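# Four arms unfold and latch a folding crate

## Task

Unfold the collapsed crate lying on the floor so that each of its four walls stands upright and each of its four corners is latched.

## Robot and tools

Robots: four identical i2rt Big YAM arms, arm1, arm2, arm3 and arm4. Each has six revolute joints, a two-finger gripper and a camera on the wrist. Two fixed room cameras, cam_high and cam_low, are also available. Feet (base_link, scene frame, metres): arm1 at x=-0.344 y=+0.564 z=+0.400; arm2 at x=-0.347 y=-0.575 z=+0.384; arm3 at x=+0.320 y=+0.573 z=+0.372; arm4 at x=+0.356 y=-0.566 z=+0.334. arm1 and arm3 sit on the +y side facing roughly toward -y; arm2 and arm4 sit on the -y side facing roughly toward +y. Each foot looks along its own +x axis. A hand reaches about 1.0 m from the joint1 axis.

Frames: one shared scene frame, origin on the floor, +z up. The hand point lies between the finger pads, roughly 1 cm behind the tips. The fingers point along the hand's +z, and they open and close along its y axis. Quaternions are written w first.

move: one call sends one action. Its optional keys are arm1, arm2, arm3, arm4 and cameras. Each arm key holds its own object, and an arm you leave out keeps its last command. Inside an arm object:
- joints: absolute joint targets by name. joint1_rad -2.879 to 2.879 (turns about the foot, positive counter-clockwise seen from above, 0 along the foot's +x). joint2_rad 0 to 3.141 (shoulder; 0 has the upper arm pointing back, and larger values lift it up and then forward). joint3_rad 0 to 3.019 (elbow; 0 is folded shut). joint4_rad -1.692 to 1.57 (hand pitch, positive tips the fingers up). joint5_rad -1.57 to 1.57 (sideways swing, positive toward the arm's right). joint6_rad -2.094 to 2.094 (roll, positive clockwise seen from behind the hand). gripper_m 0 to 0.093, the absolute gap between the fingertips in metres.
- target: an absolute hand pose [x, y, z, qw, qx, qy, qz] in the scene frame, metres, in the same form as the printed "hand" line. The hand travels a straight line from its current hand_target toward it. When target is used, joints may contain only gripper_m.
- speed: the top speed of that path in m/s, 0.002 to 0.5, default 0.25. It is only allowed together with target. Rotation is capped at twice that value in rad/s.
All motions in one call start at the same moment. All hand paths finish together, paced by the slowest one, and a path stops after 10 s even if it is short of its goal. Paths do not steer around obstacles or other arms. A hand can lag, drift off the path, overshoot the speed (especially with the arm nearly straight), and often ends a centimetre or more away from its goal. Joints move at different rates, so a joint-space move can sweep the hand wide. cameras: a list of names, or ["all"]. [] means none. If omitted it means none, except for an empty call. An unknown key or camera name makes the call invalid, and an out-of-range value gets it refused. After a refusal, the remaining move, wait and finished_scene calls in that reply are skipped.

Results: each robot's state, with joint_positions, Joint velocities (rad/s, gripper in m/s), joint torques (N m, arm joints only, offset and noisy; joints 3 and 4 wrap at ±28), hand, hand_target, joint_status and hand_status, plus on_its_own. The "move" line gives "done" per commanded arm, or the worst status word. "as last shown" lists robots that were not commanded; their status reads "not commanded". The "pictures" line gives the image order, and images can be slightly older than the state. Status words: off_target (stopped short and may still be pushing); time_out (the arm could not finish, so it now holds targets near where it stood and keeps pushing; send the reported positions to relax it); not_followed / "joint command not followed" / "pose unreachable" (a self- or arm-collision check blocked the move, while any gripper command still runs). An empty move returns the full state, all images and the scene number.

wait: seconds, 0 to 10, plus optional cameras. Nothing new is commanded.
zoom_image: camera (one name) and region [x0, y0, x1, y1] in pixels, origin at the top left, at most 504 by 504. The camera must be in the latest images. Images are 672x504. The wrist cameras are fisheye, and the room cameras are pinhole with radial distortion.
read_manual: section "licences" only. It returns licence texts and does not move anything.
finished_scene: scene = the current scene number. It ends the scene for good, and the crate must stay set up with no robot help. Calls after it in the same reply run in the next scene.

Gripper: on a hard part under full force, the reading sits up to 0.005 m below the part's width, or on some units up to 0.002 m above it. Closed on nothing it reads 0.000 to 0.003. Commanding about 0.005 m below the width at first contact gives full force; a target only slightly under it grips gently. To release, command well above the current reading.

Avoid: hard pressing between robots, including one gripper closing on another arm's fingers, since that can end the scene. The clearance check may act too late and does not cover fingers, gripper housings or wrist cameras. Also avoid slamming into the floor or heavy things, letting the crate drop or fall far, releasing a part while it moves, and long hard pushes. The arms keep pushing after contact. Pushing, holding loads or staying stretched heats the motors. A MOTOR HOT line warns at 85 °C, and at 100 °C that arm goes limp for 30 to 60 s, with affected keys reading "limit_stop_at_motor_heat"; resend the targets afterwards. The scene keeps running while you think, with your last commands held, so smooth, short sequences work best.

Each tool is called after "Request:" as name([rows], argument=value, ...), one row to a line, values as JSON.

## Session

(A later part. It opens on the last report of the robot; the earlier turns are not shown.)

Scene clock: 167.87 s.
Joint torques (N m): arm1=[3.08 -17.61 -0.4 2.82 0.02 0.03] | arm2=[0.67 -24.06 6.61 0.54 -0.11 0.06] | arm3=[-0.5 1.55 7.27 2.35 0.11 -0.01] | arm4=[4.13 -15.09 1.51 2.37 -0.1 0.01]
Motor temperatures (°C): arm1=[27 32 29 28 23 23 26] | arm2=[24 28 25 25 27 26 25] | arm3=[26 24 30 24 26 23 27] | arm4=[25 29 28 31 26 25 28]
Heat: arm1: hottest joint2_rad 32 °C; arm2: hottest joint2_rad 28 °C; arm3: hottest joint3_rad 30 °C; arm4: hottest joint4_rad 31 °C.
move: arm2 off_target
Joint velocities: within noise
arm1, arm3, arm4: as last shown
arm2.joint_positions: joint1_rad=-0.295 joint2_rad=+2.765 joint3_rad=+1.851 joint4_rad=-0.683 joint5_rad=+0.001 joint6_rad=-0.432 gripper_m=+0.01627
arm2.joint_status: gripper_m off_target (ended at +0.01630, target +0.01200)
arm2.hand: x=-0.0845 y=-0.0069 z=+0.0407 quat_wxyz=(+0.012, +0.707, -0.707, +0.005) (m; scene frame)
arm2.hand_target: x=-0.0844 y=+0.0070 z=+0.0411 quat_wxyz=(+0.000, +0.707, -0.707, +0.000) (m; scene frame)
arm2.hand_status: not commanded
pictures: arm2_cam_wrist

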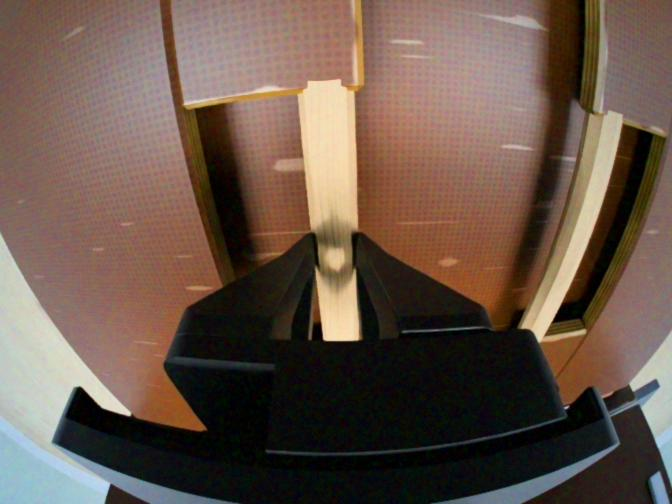

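Request:
move(arm1={"target": [0.0, 0.226, 0.238, 0, 0, 0.731, -0.682], "speed": 0.12}, arm4={"target": [-0.022, -0.232, 0.238, -0.682, 0.731, 0, 0], "speed": 0.12}, arm2={"target": [-0.098, 0.006, 0.116, -0.1228, 0.6963, -0.6963, 0.1228], "speed": 0.12}, cameras=["arm2_cam_wrist", "cam_low", "cam_high"])

Request:
zoom_image(camera="cam_low", region=[220, 180, 470, 380])

Scene clock: 176.23 s.
Joint torques (N m): arm1=[4.37 -17.55 -0.57 2.78 0.07 0.12] | arm2=[1.2 -27.46 3.82 0.39 0.5 0.27] | arm3=[-0.44 1.9 7.19 2.37 0.13 -0.02] | arm4=[5.36 -14.56 0.91 2.29 -0.02 0.07]
Motor temperatures (°C): arm1=[27 32 29 28 23 23 26] | arm2=[24 28 25 25 27 26 25] | arm3=[26 24 30 24 26 23 27] | arm4=[25 29 28 31 26 25 28]
Heat: arm1: hottest joint2_rad 32 °C; arm2: hottest joint2_rad 28 °C; arm3: hottest joint3_rad 30 °C; arm4: hottest joint4_rad 31 °C.
move: arm1 off_target; arm2 off_target; arm4 off_target
Joint velocities: within noise
arm1.joint_positions: joint1_rad=+0.887 joint2_rad=+2.653 joint3_rad=+0.896 joint4_rad=+1.552 joint5_rad=+1.128 joint6_rad=-1.373 gripper_m=+0.01728
arm1.joint_status: not commanded
arm1.hand: x=-0.0139 y=+0.2034 z=+0.2428 quat_wxyz=(+0.019, -0.027, -0.735, +0.678) (m; scene frame)
arm1.hand_target: x=+0.0027 y=+0.2231 z=+0.2393 quat_wxyz=(+0.000, -0.006, -0.735, +0.678) (m; scene frame)
arm1.hand_status: off_target (0.027 m and 3.8 deg from the pose sent, 0.034 m and 4.1 deg at the start; a joint's target at an end of its range on 33 of 63 steps)
arm2.joint_positions: joint1_rad=-0.195 joint2_rad=+2.621 joint3_rad=+1.647 joint4_rad=-0.510 joint5_rad=+0.318 joint6_rad=-0.357 gripper_m=+0.01580
arm2.joint_status: not commanded
arm2.hand: x=-0.0930 y=-0.0070 z=+0.0903 quat_wxyz=(-0.107, +0.702, -0.693, +0.125) (m; scene frame)
arm2.hand_target: x=-0.0959 y=+0.0079 z=+0.1149 quat_wxyz=(-0.125, +0.695, -0.698, +0.119) (m; scene frame)
arm2.hand_status: off_target (0.029 m and 2.0 deg from the pose sent, 0.078 m and 20.6 deg at the start)
arm3: as last shown
arm4.joint_positions: joint1_rad=+0.913 joint2_rad=+2.460 joint3_rad=+0.849 joint4_rad=+1.439 joint5_rad=+1.157 joint6_rad=-1.400 gripper_m=+0.01694
arm4.joint_status: not commanded
arm4.hand: x=-0.0118 y=-0.2112 z=+0.2446 quat_wxyz=(-0.682, +0.731, -0.020, +0.009) (m; scene frame)
arm4.hand_target: x=-0.0231 y=-0.2311 z=+0.2384 quat_wxyz=(-0.682, +0.731, +0.002, -0.002) (m; scene frame)
arm4.hand_status: off_target (0.024 m and 2.6 deg from the pose sent, 0.035 m and 3.8 deg at the start)
pictures: arm2_cam_wrist, cam_high, cam_low

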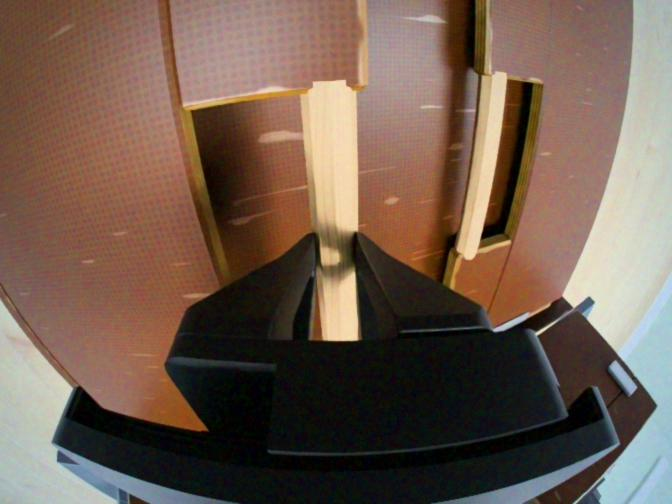

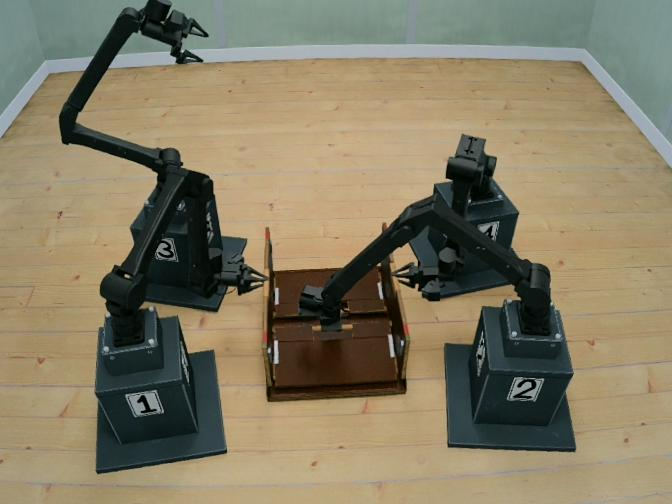

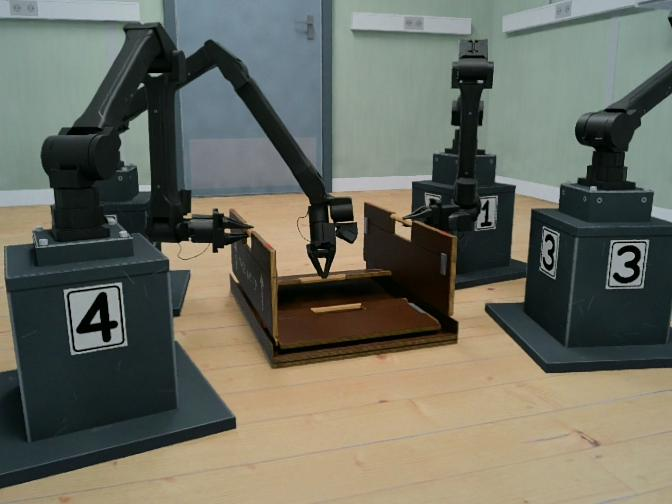

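Scaled by 2.016 from the camera's 672x504 image, which has a finer 960x720 frame.

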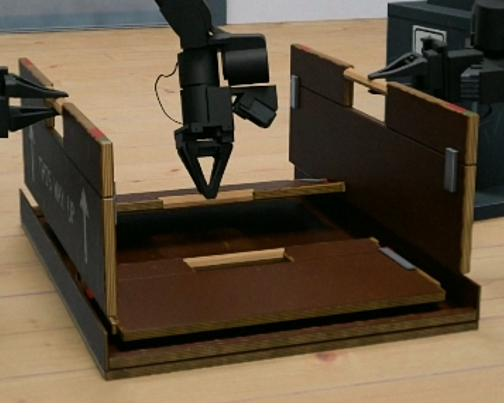

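Request:
move(arm2={"target": [-0.133, 0.005, 0.188, -0.2418, 0.6645, -0.6645, 0.2418], "speed": 0.12}, cameras=["arm2_cam_wrist", "cam_low", "cam_high"])

Request:
zoom_image(camera="cam_low", region=[220, 180, 470, 380])

Scene clock: 180.33 s.
Joint torques (N m): arm1=[4.66 -16.79 -0.5 2.85 0.07 0.13] | arm2=[1.14 -26.64 3.95 0.17 0.79 0.19] | arm3=[-1.14 2.37 7.21 2.24 0.12 0.02] | arm4=[5.36 -14.62 0.92 2.41 -0.02 0.07]
Motor temperatures (°C): arm1=[27 32 29 28 23 23 26] | arm2=[24 28 25 25 27 26 25] | arm3=[26 24 30 24 26 23 27] | arm4=[25 29 28 31 26 25 28]
Heat: arm1: hottest joint2_rad 32 °C; arm2: hottest joint2_rad 28 °C; arm3: hottest joint3_rad 30 °C; arm4: hottest joint4_rad 31 °C.
move: arm2 off_target
Joint velocities: within noise
arm1, arm3: as last shown
arm2.joint_positions: joint1_rad=-0.052 joint2_rad=+2.495 joint3_rad=+1.507 joint4_rad=-0.473 joint5_rad=+0.676 joint6_rad=-0.240 gripper_m=+0.01577
arm2.joint_status: not commanded
arm2.hand: x=-0.1269 y=-0.0079 z=+0.1616 quat_wxyz=(-0.223, +0.670, -0.662, +0.251) (m; scene frame)
arm2.hand_target: x=-0.1316 y=+0.0050 z=+0.1873 quat_wxyz=(-0.240, +0.665, -0.664, +0.243) (m; scene frame)
arm2.hand_status: off_target (0.030 m and 2.5 deg from the pose sent, 0.106 m and 21.2 deg at the start)
arm4.joint_positions: joint1_rad=+0.913 joint2_rad=+2.460 joint3_rad=+0.849 joint4_rad=+1.440 joint5_rad=+1.157 joint6_rad=-1.400 gripper_m=+0.01694
arm4.joint_status: not commanded
arm4.hand: x=-0.0119 y=-0.2112 z=+0.2448 quat_wxyz=(-0.683, +0.730, -0.021, +0.009) (m; scene frame)
arm4.hand_target: x=-0.0231 y=-0.2310 z=+0.2386 quat_wxyz=(-0.682, +0.731, +0.002, -0.002) (m; scene frame)
arm4.hand_status: not commanded
pictures: arm2_cam_wrist, cam_high, cam_low

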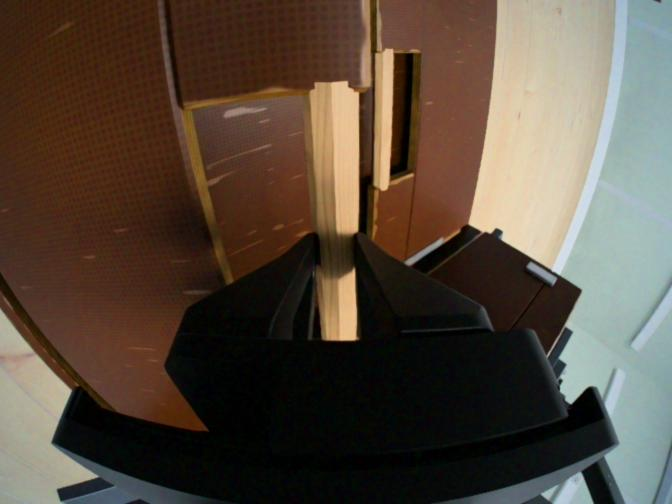

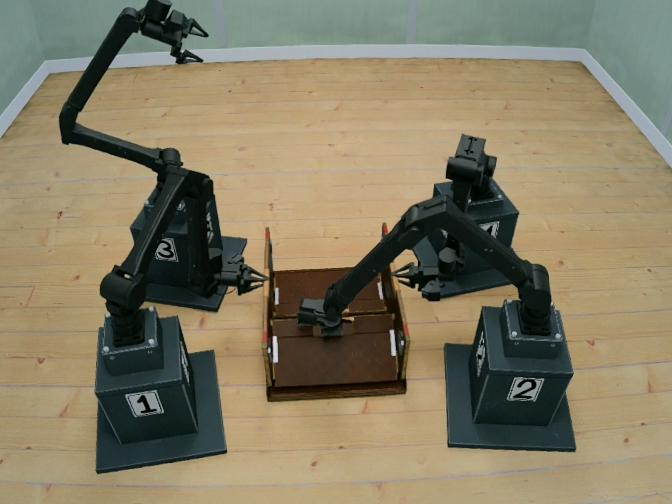

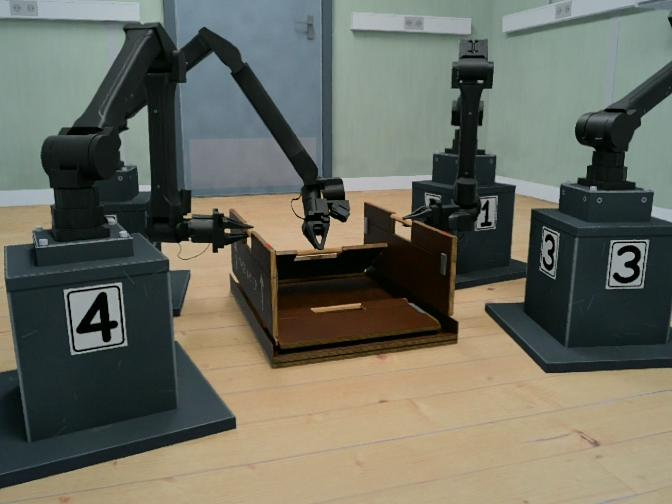

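Scaled by 2.016 from the camera's 672x504 image, which has a finer 960x720 frame.

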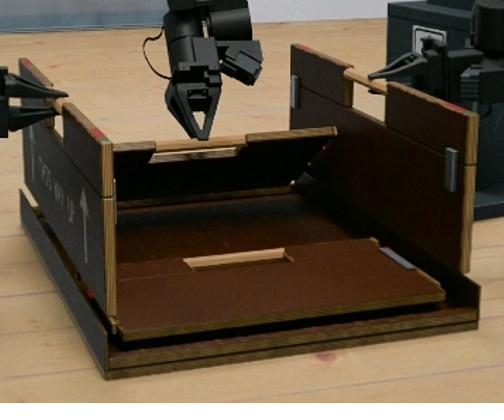

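Request:
move(arm2={"target": [-0.187, 0.005, 0.234, -0.3264, 0.6271, -0.6271, 0.3264], "speed": 0.12})

Request:
move(arm2={"target": [-0.236, 0.005, 0.251, -0.3799, 0.5963, -0.5963, 0.3799], "speed": 0.12}, cameras=["arm2_cam_wrist", "cam_low", "cam_high"])

Request:
zoom_image(camera="cam_low", region=[220, 180, 470, 380])

Scene clock: 184.87 s.
Joint torques (N m): arm1=[4.01 -17.49 -0.68 2.65 0.08 0.16] | arm2=[1.73 -25.99 4.51 -0.28 0.64 0.24] | arm3=[-0.91 1.73 7.2 2.21 0.13 0.01] | arm4=[5.42 -14.62 0.92 2.41 -0.02 0.07]
Motor temperatures (°C): arm1=[27 32 29 28 23 23 26] | arm2=[24 29 25 25 27 26 25] | arm3=[26 24 30 24 26 23 27] | arm4=[25 28 28 31 26 25 28]
Heat: arm1: hottest joint2_rad 32 °C; arm2: hottest joint2_rad 29 °C; arm3: hottest joint3_rad 30 °C; arm4: hottest joint4_rad 31 °C.
move: arm2 off_target
Joint velocities: within noise
arm1, arm3, arm4: as last shown
arm2.joint_positions: joint1_rad=+0.086 joint2_rad=+2.463 joint3_rad=+1.484 joint4_rad=-0.581 joint5_rad=+0.958 joint6_rad=-0.065 gripper_m=+0.01551
arm2.joint_status: not commanded
arm2.hand: x=-0.1748 y=-0.0086 z=+0.2089 quat_wxyz=(-0.311, +0.630, -0.625, +0.341) (m; scene frame)
arm2.hand_target: x=-0.1859 y=+0.0056 z=+0.2331 quat_wxyz=(-0.326, +0.627, -0.627, +0.327) (m; scene frame)
arm2.hand_status: off_target (0.031 m and 2.5 deg from the pose sent, 0.095 m and 16.0 deg at the start)
pictures: none

Scene clock: 186.57 s.
Joint torques (N m): arm1=[4.54 -17.14 -0.58 2.69 0.11 0.14] | arm2=[0.73 -23.12 6.32 -0.79 0.97 0.26] | arm3=[-0.56 1.38 7.36 2.4 0.12 0] | arm4=[5.42 -14.56 0.92 2.41 -0.02 0.07]
Motor temperatures (°C): arm1=[27 32 29 28 23 23 26] | arm2=[24 29 25 25 27 26 25] | arm3=[26 24 30 24 26 23 27] | arm4=[25 28 28 31 26 25 28]
Heat: arm1: hottest joint2_rad 32 °C; arm2: hottest joint2_rad 29 °C; arm3: hottest joint3_rad 30 °C; arm4: hottest joint4_rad 31 °C.
move: arm2 off_target
Joint velocities: within noise
arm1, arm4: as last shown
arm2.joint_positions: joint1_rad=+0.208 joint2_rad=+2.473 joint3_rad=+1.527 joint4_rad=-0.820 joint5_rad=+1.119 joint6_rad=+0.174 gripper_m=+0.01473
arm2.joint_status: not commanded
arm2.hand: x=-0.2299 y=-0.0098 z=+0.2393 quat_wxyz=(-0.366, +0.604, -0.591, +0.390) (m; scene frame)
arm2.hand_target: x=-0.2354 y=+0.0053 z=+0.2515 quat_wxyz=(-0.380, +0.596, -0.597, +0.380) (m; scene frame)
arm2.hand_status: off_target (0.020 m and 2.2 deg from the pose sent, 0.075 m and 10.4 deg at the start)
arm3.joint_positions: joint1_rad=+0.368 joint2_rad=+0.508 joint3_rad=+1.375 joint4_rad=-1.360 joint5_rad=-0.070 joint6_rad=+0.635 gripper_m=+0.09396
arm3.joint_status: not commanded
arm3.hand: x=+0.3593 y=+0.3880 z=+0.9196 quat_wxyz=(-0.486, -0.725, -0.459, +0.167) (m; scene frame)
arm3.hand_target: x=+0.3588 y=+0.3913 z=+0.9281 quat_wxyz=(-0.494, -0.720, -0.456, +0.170) (m; scene frame)
arm3.hand_status: not commanded
pictures: arm2_cam_wrist, cam_high, cam_low

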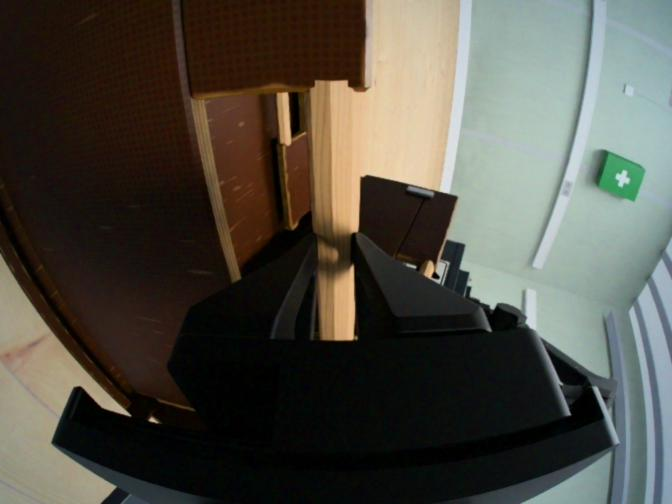

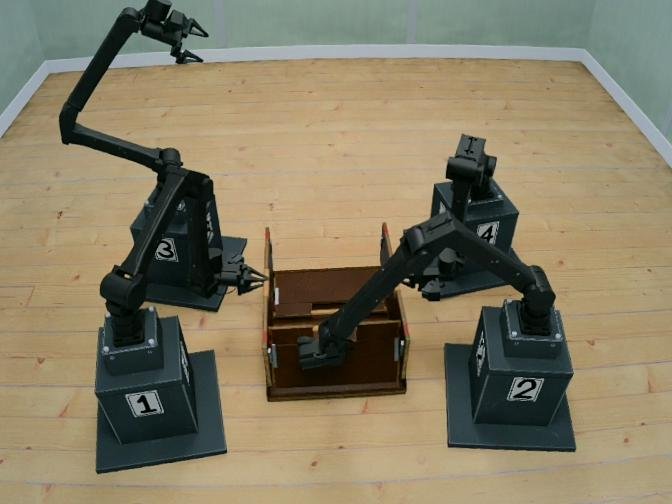

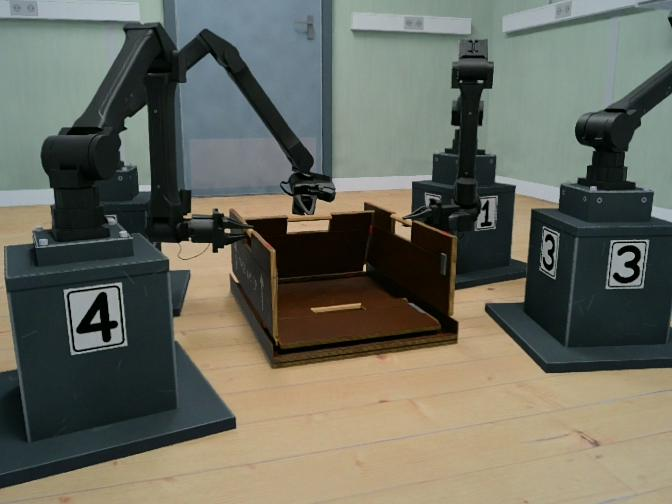

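Scaled by 2.016 from the camera's 672x504 image, which has a finer 960x720 frame.

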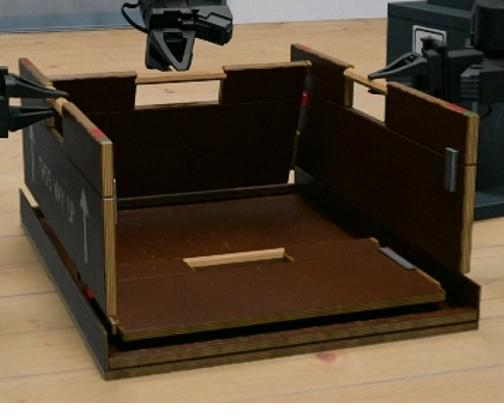

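Request:
move(arm2={"target": [-0.265, 0.006, 0.253, -0.4056, 0.5792, -0.5792, 0.4056], "speed": 0.1}, cameras=["arm2_cam_wrist", "cam_low", "cam_high"])

Request:
zoom_image(camera="cam_low", region=[220, 180, 470, 380])

Request:
zoom_image(camera="cam_high", region=[240, 210, 430, 410])

Scene clock: 190.37 s.
Joint torques (N m): arm1=[4.95 -17.44 -0.61 2.67 0.11 0.09] | arm2=[1.61 -22.95 6.64 -0.66 0.67 0.23] | arm3=[-0.56 1.61 7.1 2.35 0.13 -0.01] | arm4=[5.42 -14.62 0.91 2.4 -0.02 0.07]
Motor temperatures (°C): arm1=[27 32 29 28 23 23 26] | arm2=[24 29 25 25 28 26 25] | arm3=[26 24 30 24 26 23 27] | arm4=[25 28 28 31 26 25 28]
Heat: arm1: hottest joint2_rad 32 °C; arm2: hottest joint2_rad 29 °C; arm3: hottest joint3_rad 30 °C; arm4: hottest joint4_rad 31 °C.
move: arm2 off_target
Joint velocities: within noise
arm1, arm3, arm4: as last shown
arm2.joint_positions: joint1_rad=+0.257 joint2_rad=+2.530 joint3_rad=+1.610 joint4_rad=-1.042 joint5_rad=+1.194 joint6_rad=+0.377 gripper_m=+0.01467
arm2.joint_status: not commanded
arm2.hand: x=-0.2519 y=-0.0100 z=+0.2452 quat_wxyz=(-0.392, +0.582, -0.575, +0.420) (m; scene frame)
arm2.hand_target: x=-0.2647 y=+0.0055 z=+0.2531 quat_wxyz=(-0.406, +0.579, -0.579, +0.406) (m; scene frame)
arm2.hand_status: off_target (0.022 m and 2.4 deg from the pose sent, 0.041 m and 5.8 deg at the start)
pictures: arm2_cam_wrist, cam_high, cam_low

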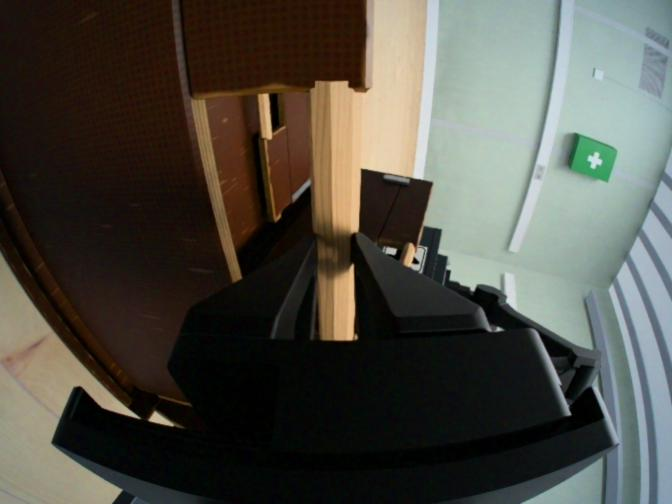

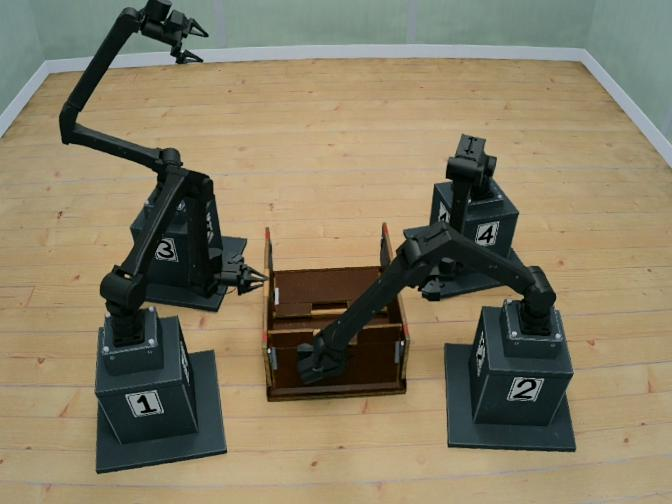

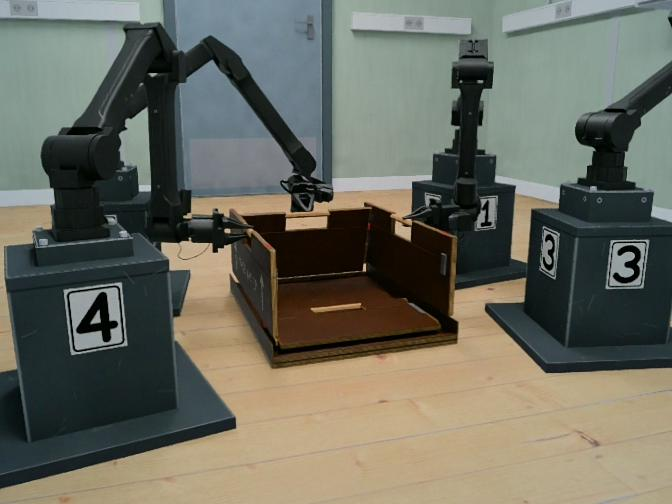

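Scaled by 2.016 from the camera's 672x504 image, which has a finer 960x720 frame.

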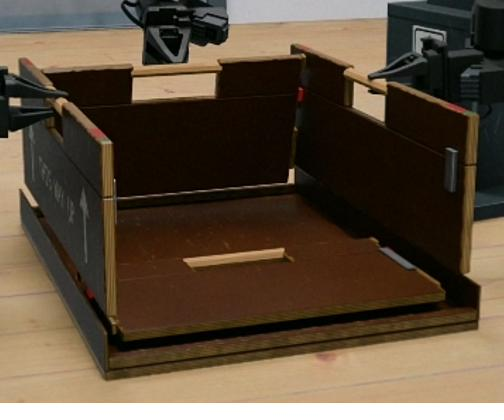

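Scaled by 2.520 from the camera's 672x504 image, which has a finer 960x720 frame.

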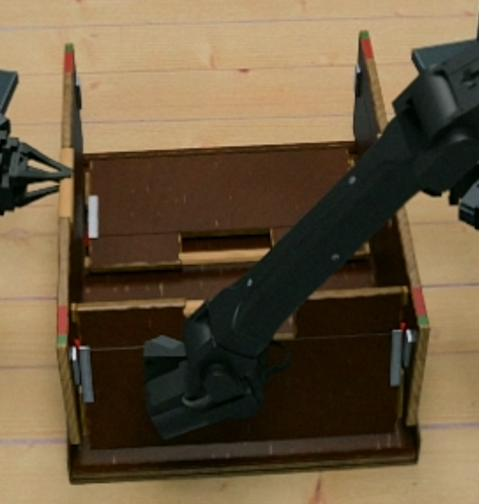

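Request:
move(arm2={"target": [-0.293, 0.006, 0.252, -0.4156, 0.5721, -0.5721, 0.4156], "speed": 0.1}, cameras=["arm2_cam_wrist", "cam_low", "cam_high"])

Request:
zoom_image(camera="cam_low", region=[220, 180, 470, 380])

Request:
zoom_image(camera="cam_high", region=[240, 210, 430, 410])

Scene clock: 194.20 s.
Joint torques (N m): arm1=[4.42 -17.14 -0.47 2.76 0.07 0.16] | arm2=[3.55 -22.95 6.69 -0.76 0.27 0.28] | arm3=[-1.32 1.79 7.27 2.28 0.1 0.03] | arm4=[5.36 -14.62 0.91 2.41 -0.02 0.07]
Motor temperatures (°C): arm1=[27 32 29 28 23 23 26] | arm2=[24 29 25 25 28 26 26] | arm3=[26 24 30 24 26 23 27] | arm4=[25 28 28 31 26 25 28]
Heat: arm1: hottest joint2_rad 32 °C; arm2: hottest joint2_rad 29 °C; arm3: hottest joint3_rad 30 °C; arm4: hottest joint4_rad 31 °C.
move: arm2 off_target
Joint velocities: within noise
arm1, arm3, arm4: as last shown
arm2.joint_positions: joint1_rad=+0.287 joint2_rad=+2.575 joint3_rad=+1.682 joint4_rad=-1.229 joint5_rad=+1.211 joint6_rad=+0.536 gripper_m=+0.01450
arm2.joint_status: not commanded
arm2.hand: x=-0.2669 y=-0.0102 z=+0.2484 quat_wxyz=(-0.400, +0.570, -0.570, +0.437) (m; scene frame)
arm2.hand_target: x=-0.2927 y=+0.0047 z=+0.2526 quat_wxyz=(-0.415, +0.573, -0.571, +0.416) (m; scene frame)
arm2.hand_status: off_target (0.031 m and 3.1 deg from the pose sent, 0.045 m and 3.0 deg at the start)
pictures: arm2_cam_wrist, cam_high, cam_low

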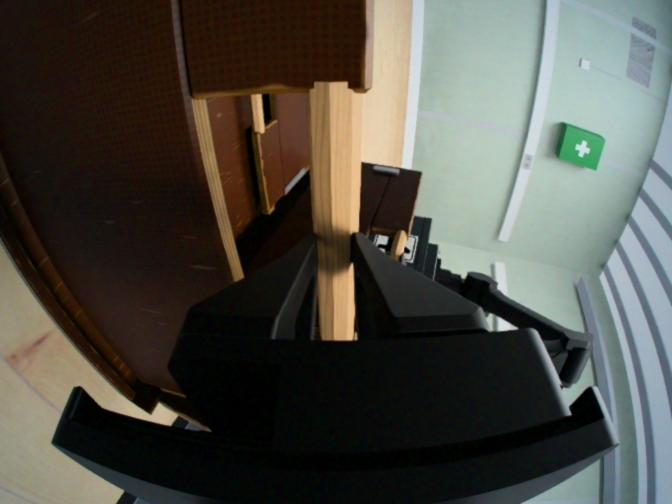

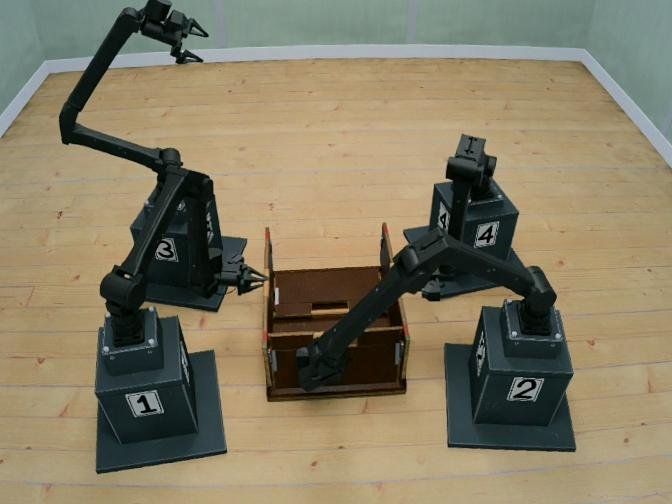

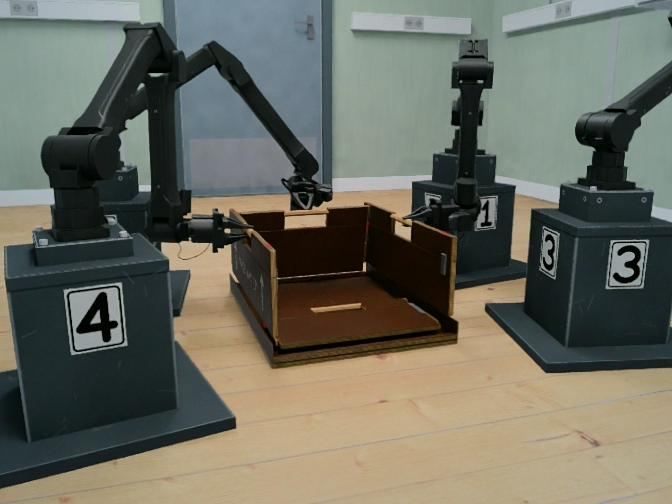

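Scaled by 2.016 from the camera's 672x504 image, which has a finer 960x720 frame.

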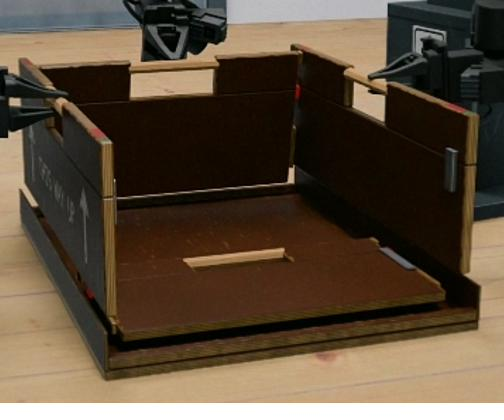

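Scaled by 2.520 from the camera's 672x504 image, which has a finer 960x720 frame.

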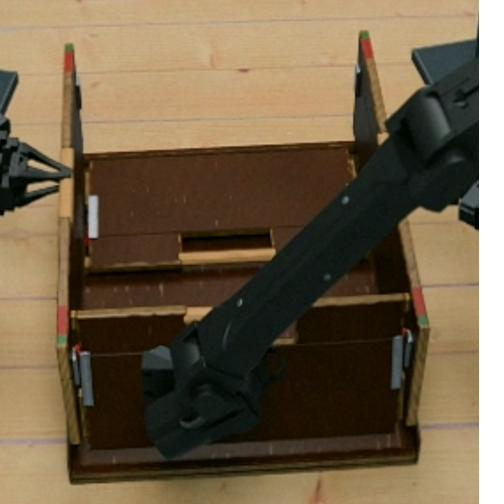

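Request:
move(arm2={"target": [-0.325, 0.006, 0.252, -0.4156, 0.5721, -0.5721, 0.4156], "speed": 0.06}, cameras=["arm2_cam_wrist", "cam_high"])

Request:
zoom_image(camera="cam_high", region=[240, 210, 430, 410])

Scene clock: 198.47 s.
Joint torques (N m): arm1=[4.25 -17.49 -0.49 2.58 0.06 0.17] | arm2=[3.08 -22.59 7.38 -0.42 0 0.12] | arm3=[-0.44 1.9 7.38 2.32 0.14 0.01] | arm4=[5.42 -14.62 0.92 2.41 -0.02 0.08]
Motor temperatures (°C): arm1=[27 32 29 28 23 23 26] | arm2=[24 30 25 25 28 26 26] | arm3=[26 24 30 24 26 23 27] | arm4=[25 28 27 31 26 25 28]
Heat: arm1: hottest joint2_rad 32 °C; arm2: hottest joint2_rad 30 °C; arm3: hottest joint3_rad 30 °C; arm4: hottest joint4_rad 31 °C.
move: arm2 off_target
Joint velocities: within noise
arm1, arm3, arm4: as last shown
arm1.hand_target: x=+0.0027 y=+0.2231 z=+0.2393 quat_wxyz=(+0.000, -0.005, -0.735, +0.678) (m; scene frame)
arm2.joint_positions: joint1_rad=+0.345 joint2_rad=+2.604 joint3_rad=+1.737 joint4_rad=-1.384 joint5_rad=+1.191 joint6_rad=+0.665 gripper_m=+0.01400
arm2.joint_status: not commanded
arm2.hand: x=-0.3003 y=-0.0112 z=+0.2518 quat_wxyz=(-0.403, +0.571, -0.563, +0.440) (m; scene frame)
arm2.hand_target: x=-0.3246 y=+0.0048 z=+0.2533 quat_wxyz=(-0.416, +0.573, -0.570, +0.417) (m; scene frame)
arm2.hand_status: off_target (0.030 m and 3.3 deg from the pose sent, 0.060 m and 3.1 deg at the start)
pictures: arm2_cam_wrist, cam_high

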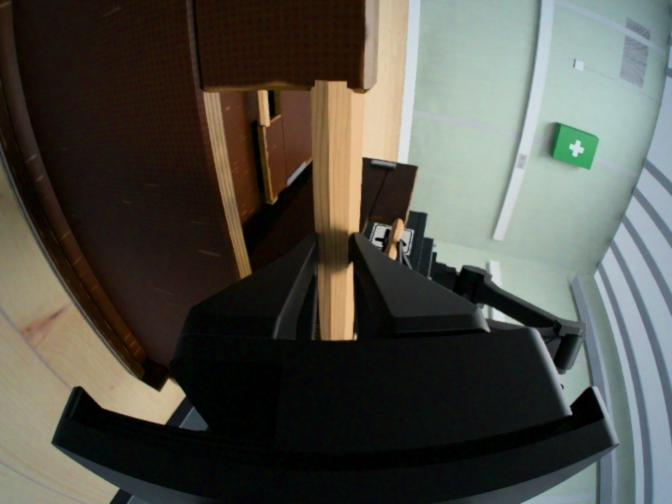

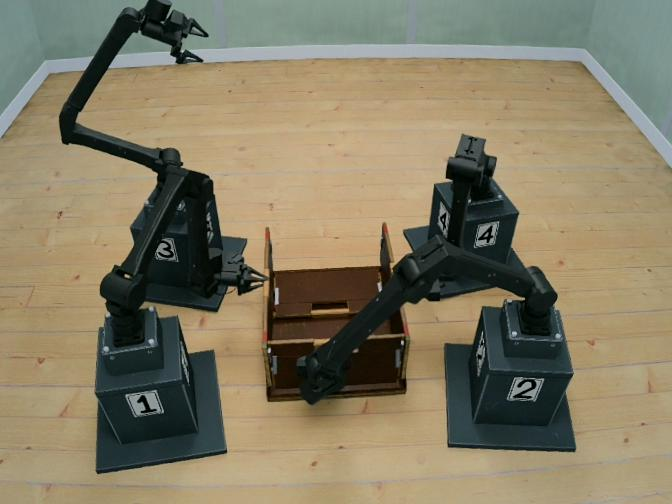

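Scaled by 2.520 from the camera's 672x504 image, which has a finer 960x720 frame.

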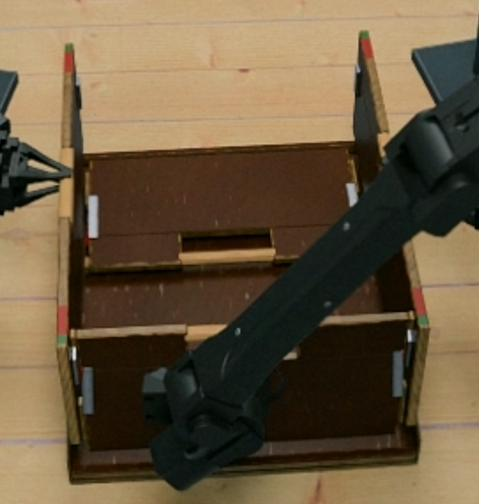

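Request:
zoom_image(camera="cam_high", region=[255, 320, 315, 400])

Request:
zoom_image(camera="cam_high", region=[370, 320, 430, 400])

Request:
move(cameras=["cam_low"])

Request:
zoom_image(camera="cam_low", region=[340, 190, 400, 280])

Scaled by 6.300 from the camera's 672x504 image, which has a finer 960x720 frame.

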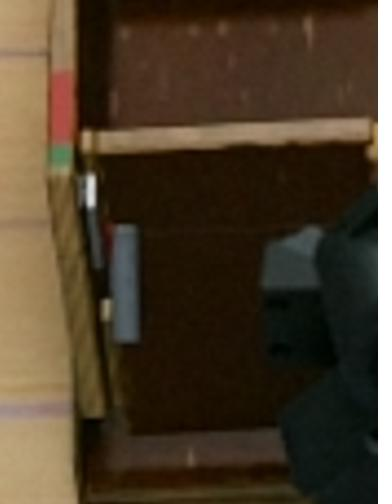

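Scaled by 6.300 from the camera's 672x504 image, which has a finer 960x720 frame.

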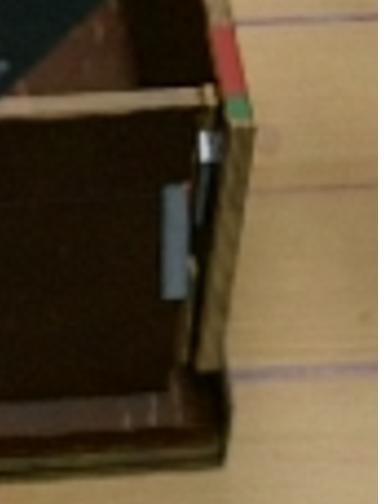

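Scene clock: 201.27 s.
Joint torques (N m): arm1=[4.19 -17.08 -0.69 2.7 0.09 0.15] | arm2=[3.02 -22.59 7.46 -0.44 0.01 0.16] | arm3=[-0.5 1.85 7.23 2.43 0.13 0] | arm4=[5.36 -14.62 0.91 2.41 -0.02 0.07]
Motor temperatures (°C): arm1=[27 32 29 28 23 23 26] | arm2=[24 30 26 25 27 26 26] | arm3=[26 24 30 24 26 23 27] | arm4=[25 28 27 31 26 25 28]
Heat: arm1: hottest joint2_rad 32 °C; arm2: hottest joint2_rad 30 °C; arm3: hottest joint3_rad 30 °C; arm4: hottest joint4_rad 31 °C.
Joint velocities: within noise
arm1.joint_positions: joint1_rad=+0.887 joint2_rad=+2.653 joint3_rad=+0.896 joint4_rad=+1.552 joint5_rad=+1.128 joint6_rad=-1.373 gripper_m=+0.01728
arm1.joint_status: not commanded
arm1.hand: x=-0.0139 y=+0.2034 z=+0.2428 quat_wxyz=(+0.019, -0.027, -0.735, +0.678) (m; scene frame)
arm1.hand_target: x=+0.0027 y=+0.2231 z=+0.2393 quat_wxyz=(+0.000, -0.005, -0.735, +0.678) (m; scene frame)
arm1.hand_status: not commanded
arm2.joint_positions: joint1_rad=+0.345 joint2_rad=+2.604 joint3_rad=+1.737 joint4_rad=-1.384 joint5_rad=+1.191 joint6_rad=+0.665 gripper_m=+0.01400
arm2.joint_status: not commanded
arm2.hand: x=-0.3003 y=-0.0112 z=+0.2518 quat_wxyz=(-0.403, +0.571, -0.563, +0.440) (m; scene frame)
arm2.hand_target: x=-0.3246 y=+0.0048 z=+0.2533 quat_wxyz=(-0.416, +0.573, -0.569, +0.417) (m; scene frame)
arm2.hand_status: off_target (0.030 m and 3.3 deg from the pose sent, 0.060 m and 3.1 deg at the start)
arm3.joint_positions: joint1_rad=+0.368 joint2_rad=+0.508 joint3_rad=+1.375 joint4_rad=-1.360 joint5_rad=-0.070 joint6_rad=+0.635 gripper_m=+0.09396
arm3.joint_status: not commanded
arm3.hand: x=+0.3593 y=+0.3880 z=+0.9196 quat_wxyz=(-0.486, -0.725, -0.459, +0.167) (m; scene frame)
arm3.hand_target: x=+0.3588 y=+0.3913 z=+0.9281 quat_wxyz=(-0.494, -0.720, -0.456, +0.170) (m; scene frame)
arm3.hand_status: not commanded
arm4.joint_positions: joint1_rad=+0.913 joint2_rad=+2.460 joint3_rad=+0.849 joint4_rad=+1.440 joint5_rad=+1.157 joint6_rad=-1.400 gripper_m=+0.01694
arm4.joint_status: not commanded
arm4.hand: x=-0.0119 y=-0.2112 z=+0.2448 quat_wxyz=(-0.683, +0.730, -0.021, +0.009) (m; scene frame)
arm4.hand_target: x=-0.0231 y=-0.2310 z=+0.2386 quat_wxyz=(-0.682, +0.731, +0.002, -0.002) (m; scene frame)
arm4.hand_status: not commanded
pictures: cam_low

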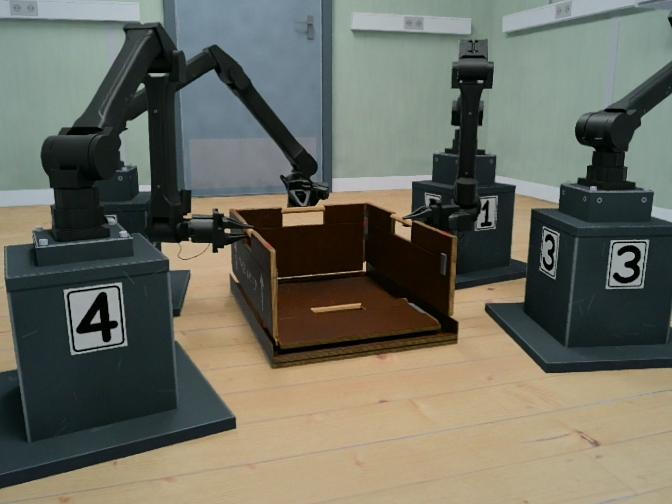

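Scaled by 5.600 from the camera's 672x504 image, which has a finer 960x720 frame.

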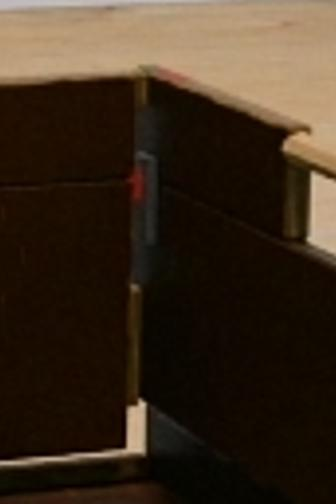

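Request:
move(arm3={"joints": {"joint1_rad": -0.143, "joint2_rad": 2.2, "joint3_rad": 1.16, "joint4_rad": 1.0, "joint5_rad": 1.2, "joint6_rad": 0, "gripper_m": 0.045}}, cameras=["arm3_cam_wrist"])

Scene clock: 221.27 s.
Joint torques (N m): arm1=[4.31 -17.03 -0.47 2.7 0.13 0.09] | arm2=[3.08 -22.59 7.46 -0.44 0.01 0.15] | arm3=[-0.97 -16.32 4.11 2.7 0.32 -0.05] | arm4=[5.42 -14.62 0.92 2.41 -0.02 0.07]
Motor temperatures (°C): arm1=[27 32 28 28 23 23 27] | arm2=[24 31 26 25 27 26 26] | arm3=[26 24 30 24 26 23 27] | arm4=[25 28 27 30 26 25 28]
Heat: arm1: hottest joint2_rad 32 °C; arm2: hottest joint2_rad 31 °C; arm3: hottest joint3_rad 30 °C; arm4: hottest joint4_rad 30 °C.
move: arm3 done
Joint velocities: arm1=[-0.005 0.005 -0.046 0.017 0.022 0.007 0] | arm2=[within noise] | arm3=[within noise] | arm4=[within noise]
arm1, arm2, arm4: as last shown
arm3.joint_positions: joint1_rad=-0.149 joint2_rad=+2.190 joint3_rad=+1.164 joint4_rad=+0.982 joint5_rad=+1.189 joint6_rad=+0.001 gripper_m=+0.04512
arm3.joint_status: all done
arm3.hand: x=-0.0569 y=+0.0391 z=+0.4370 quat_wxyz=(+0.008, -0.714, -0.020, +0.700) (m; scene frame)
arm3.hand_target: x=-0.0572 y=+0.0434 z=+0.4246 quat_wxyz=(+0.016, -0.714, -0.025, +0.699) (m; scene frame)
arm3.hand_status: not commanded
pictures: arm3_cam_wrist

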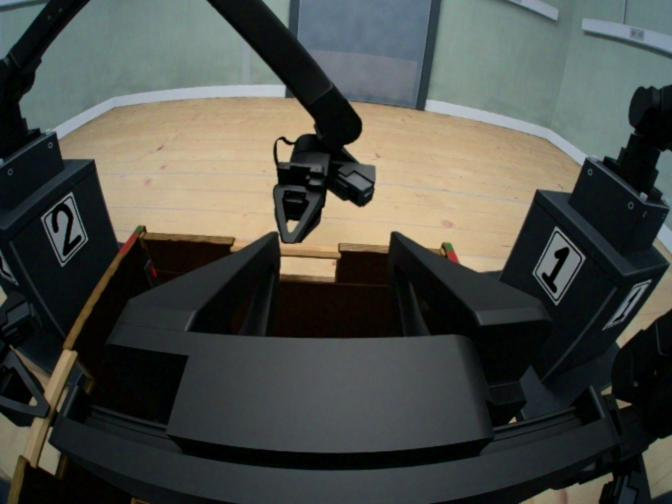

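Request:
zoom_image(camera="arm3_cam_wrist", region=[60, 200, 260, 350])

Request:
zoom_image(camera="arm3_cam_wrist", region=[400, 220, 500, 300])

Scaled by 2.520 from the camera's 672x504 image, which has a finer 960x720 frame.

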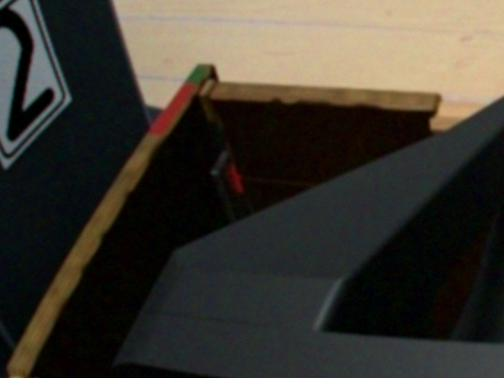

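Scaled by 5.040 from the camera's 672x504 image, which has a finer 960x720 frame.

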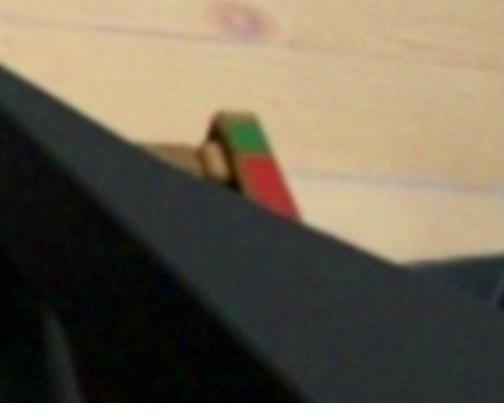

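Request:
move(arm2={"target": [-0.345, 0.006, 0.25, -0.4156, 0.5721, -0.5721, 0.4156], "speed": 0.06}, cameras=["arm3_cam_wrist", "cam_high"])

Request:
zoom_image(camera="arm3_cam_wrist", region=[90, 210, 190, 300])

Request:
zoom_image(camera="arm3_cam_wrist", region=[400, 220, 500, 300])

Request:
zoom_image(camera="cam_high", region=[255, 320, 315, 400])

Scene clock: 226.03 s.
Joint torques (N m): arm1=[4.54 -17.14 -0.68 2.8 0.07 0.1] | arm2=[-0.91 -22.95 6.46 -1.11 0.39 0.17] | arm3=[-0.26 -16.56 4.19 2.55 0.31 -0.02] | arm4=[5.36 -14.56 0.92 2.41 -0.02 0.07]
Motor temperatures (°C): arm1=[27 32 28 28 23 23 27] | arm2=[24 31 26 25 27 26 26] | arm3=[26 24 30 24 26 23 27] | arm4=[25 28 27 30 26 25 28]
Heat: arm1: hottest joint2_rad 32 °C; arm2: hottest joint2_rad 31 °C; arm3: hottest joint3_rad 30 °C; arm4: hottest joint4_rad 30 °C.
move: arm2 done
Joint velocities: within noise
arm1, arm4: as last shown
arm2.joint_positions: joint1_rad=+0.420 joint2_rad=+2.631 joint3_rad=+1.806 joint4_rad=-1.438 joint5_rad=+1.156 joint6_rad=+0.729 gripper_m=+0.01193
arm2.joint_status: not commanded
arm2.hand: x=-0.3480 y=+0.0001 z=+0.2490 quat_wxyz=(-0.416, +0.577, -0.567, +0.415) (m; scene frame)
arm2.hand_target: x=-0.3453 y=+0.0068 z=+0.2495 quat_wxyz=(-0.416, +0.571, -0.575, +0.413) (m; scene frame)
arm2.hand_status: done (0.007 m and 0.8 deg from the pose sent, 0.048 m and 3.3 deg at the start)
arm3.joint_positions: joint1_rad=-0.150 joint2_rad=+2.190 joint3_rad=+1.164 joint4_rad=+0.982 joint5_rad=+1.189 joint6_rad=+0.001 gripper_m=+0.04512
arm3.joint_status: not commanded
arm3.hand: x=-0.0577 y=+0.0397 z=+0.4370 quat_wxyz=(+0.008, -0.714, -0.020, +0.700) (m; scene frame)
arm3.hand_target: x=-0.0580 y=+0.0439 z=+0.4246 quat_wxyz=(+0.017, -0.714, -0.024, +0.699) (m; scene frame)
arm3.hand_status: not commanded
pictures: arm3_cam_wrist, cam_high

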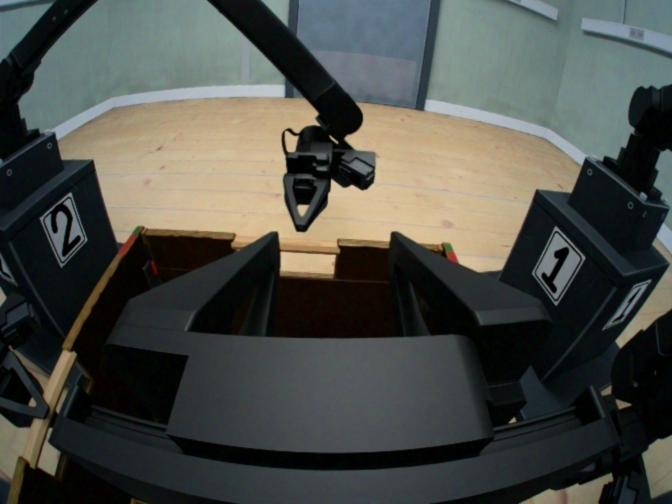

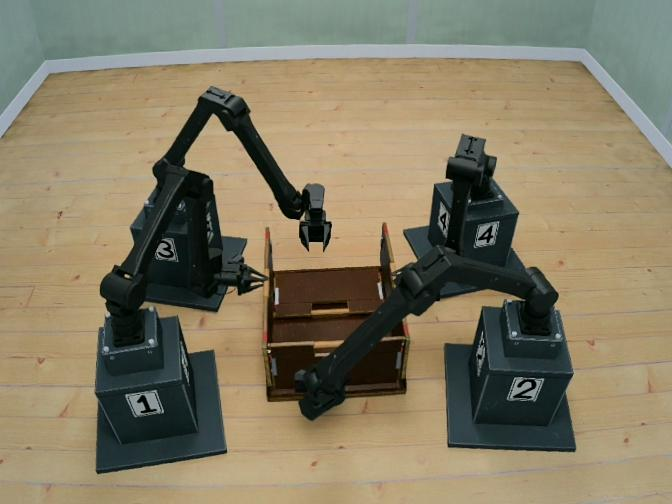

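Scaled by 5.040 from the camera's 672x504 image, which has a finer 960x720 frame.

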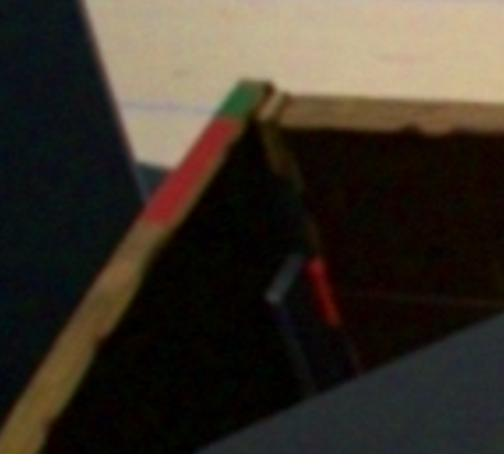

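Scaled by 5.040 from the camera's 672x504 image, which has a finer 960x720 frame.

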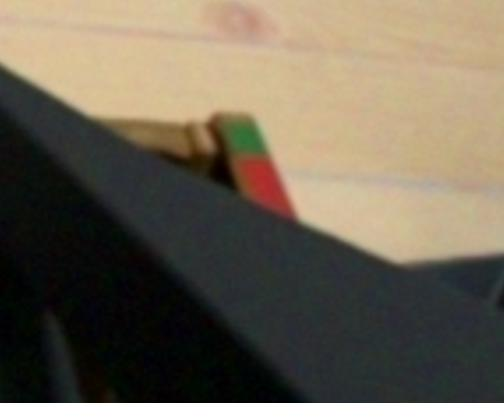

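Scaled by 6.300 from the camera's 672x504 image, which has a finer 960x720 frame.

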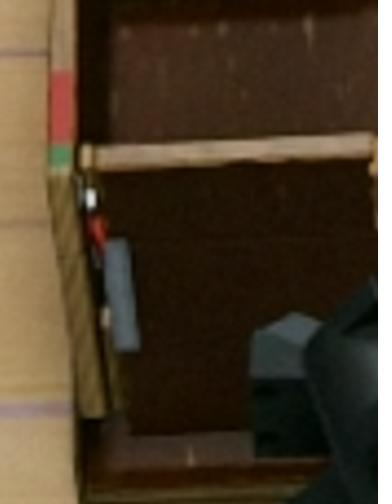

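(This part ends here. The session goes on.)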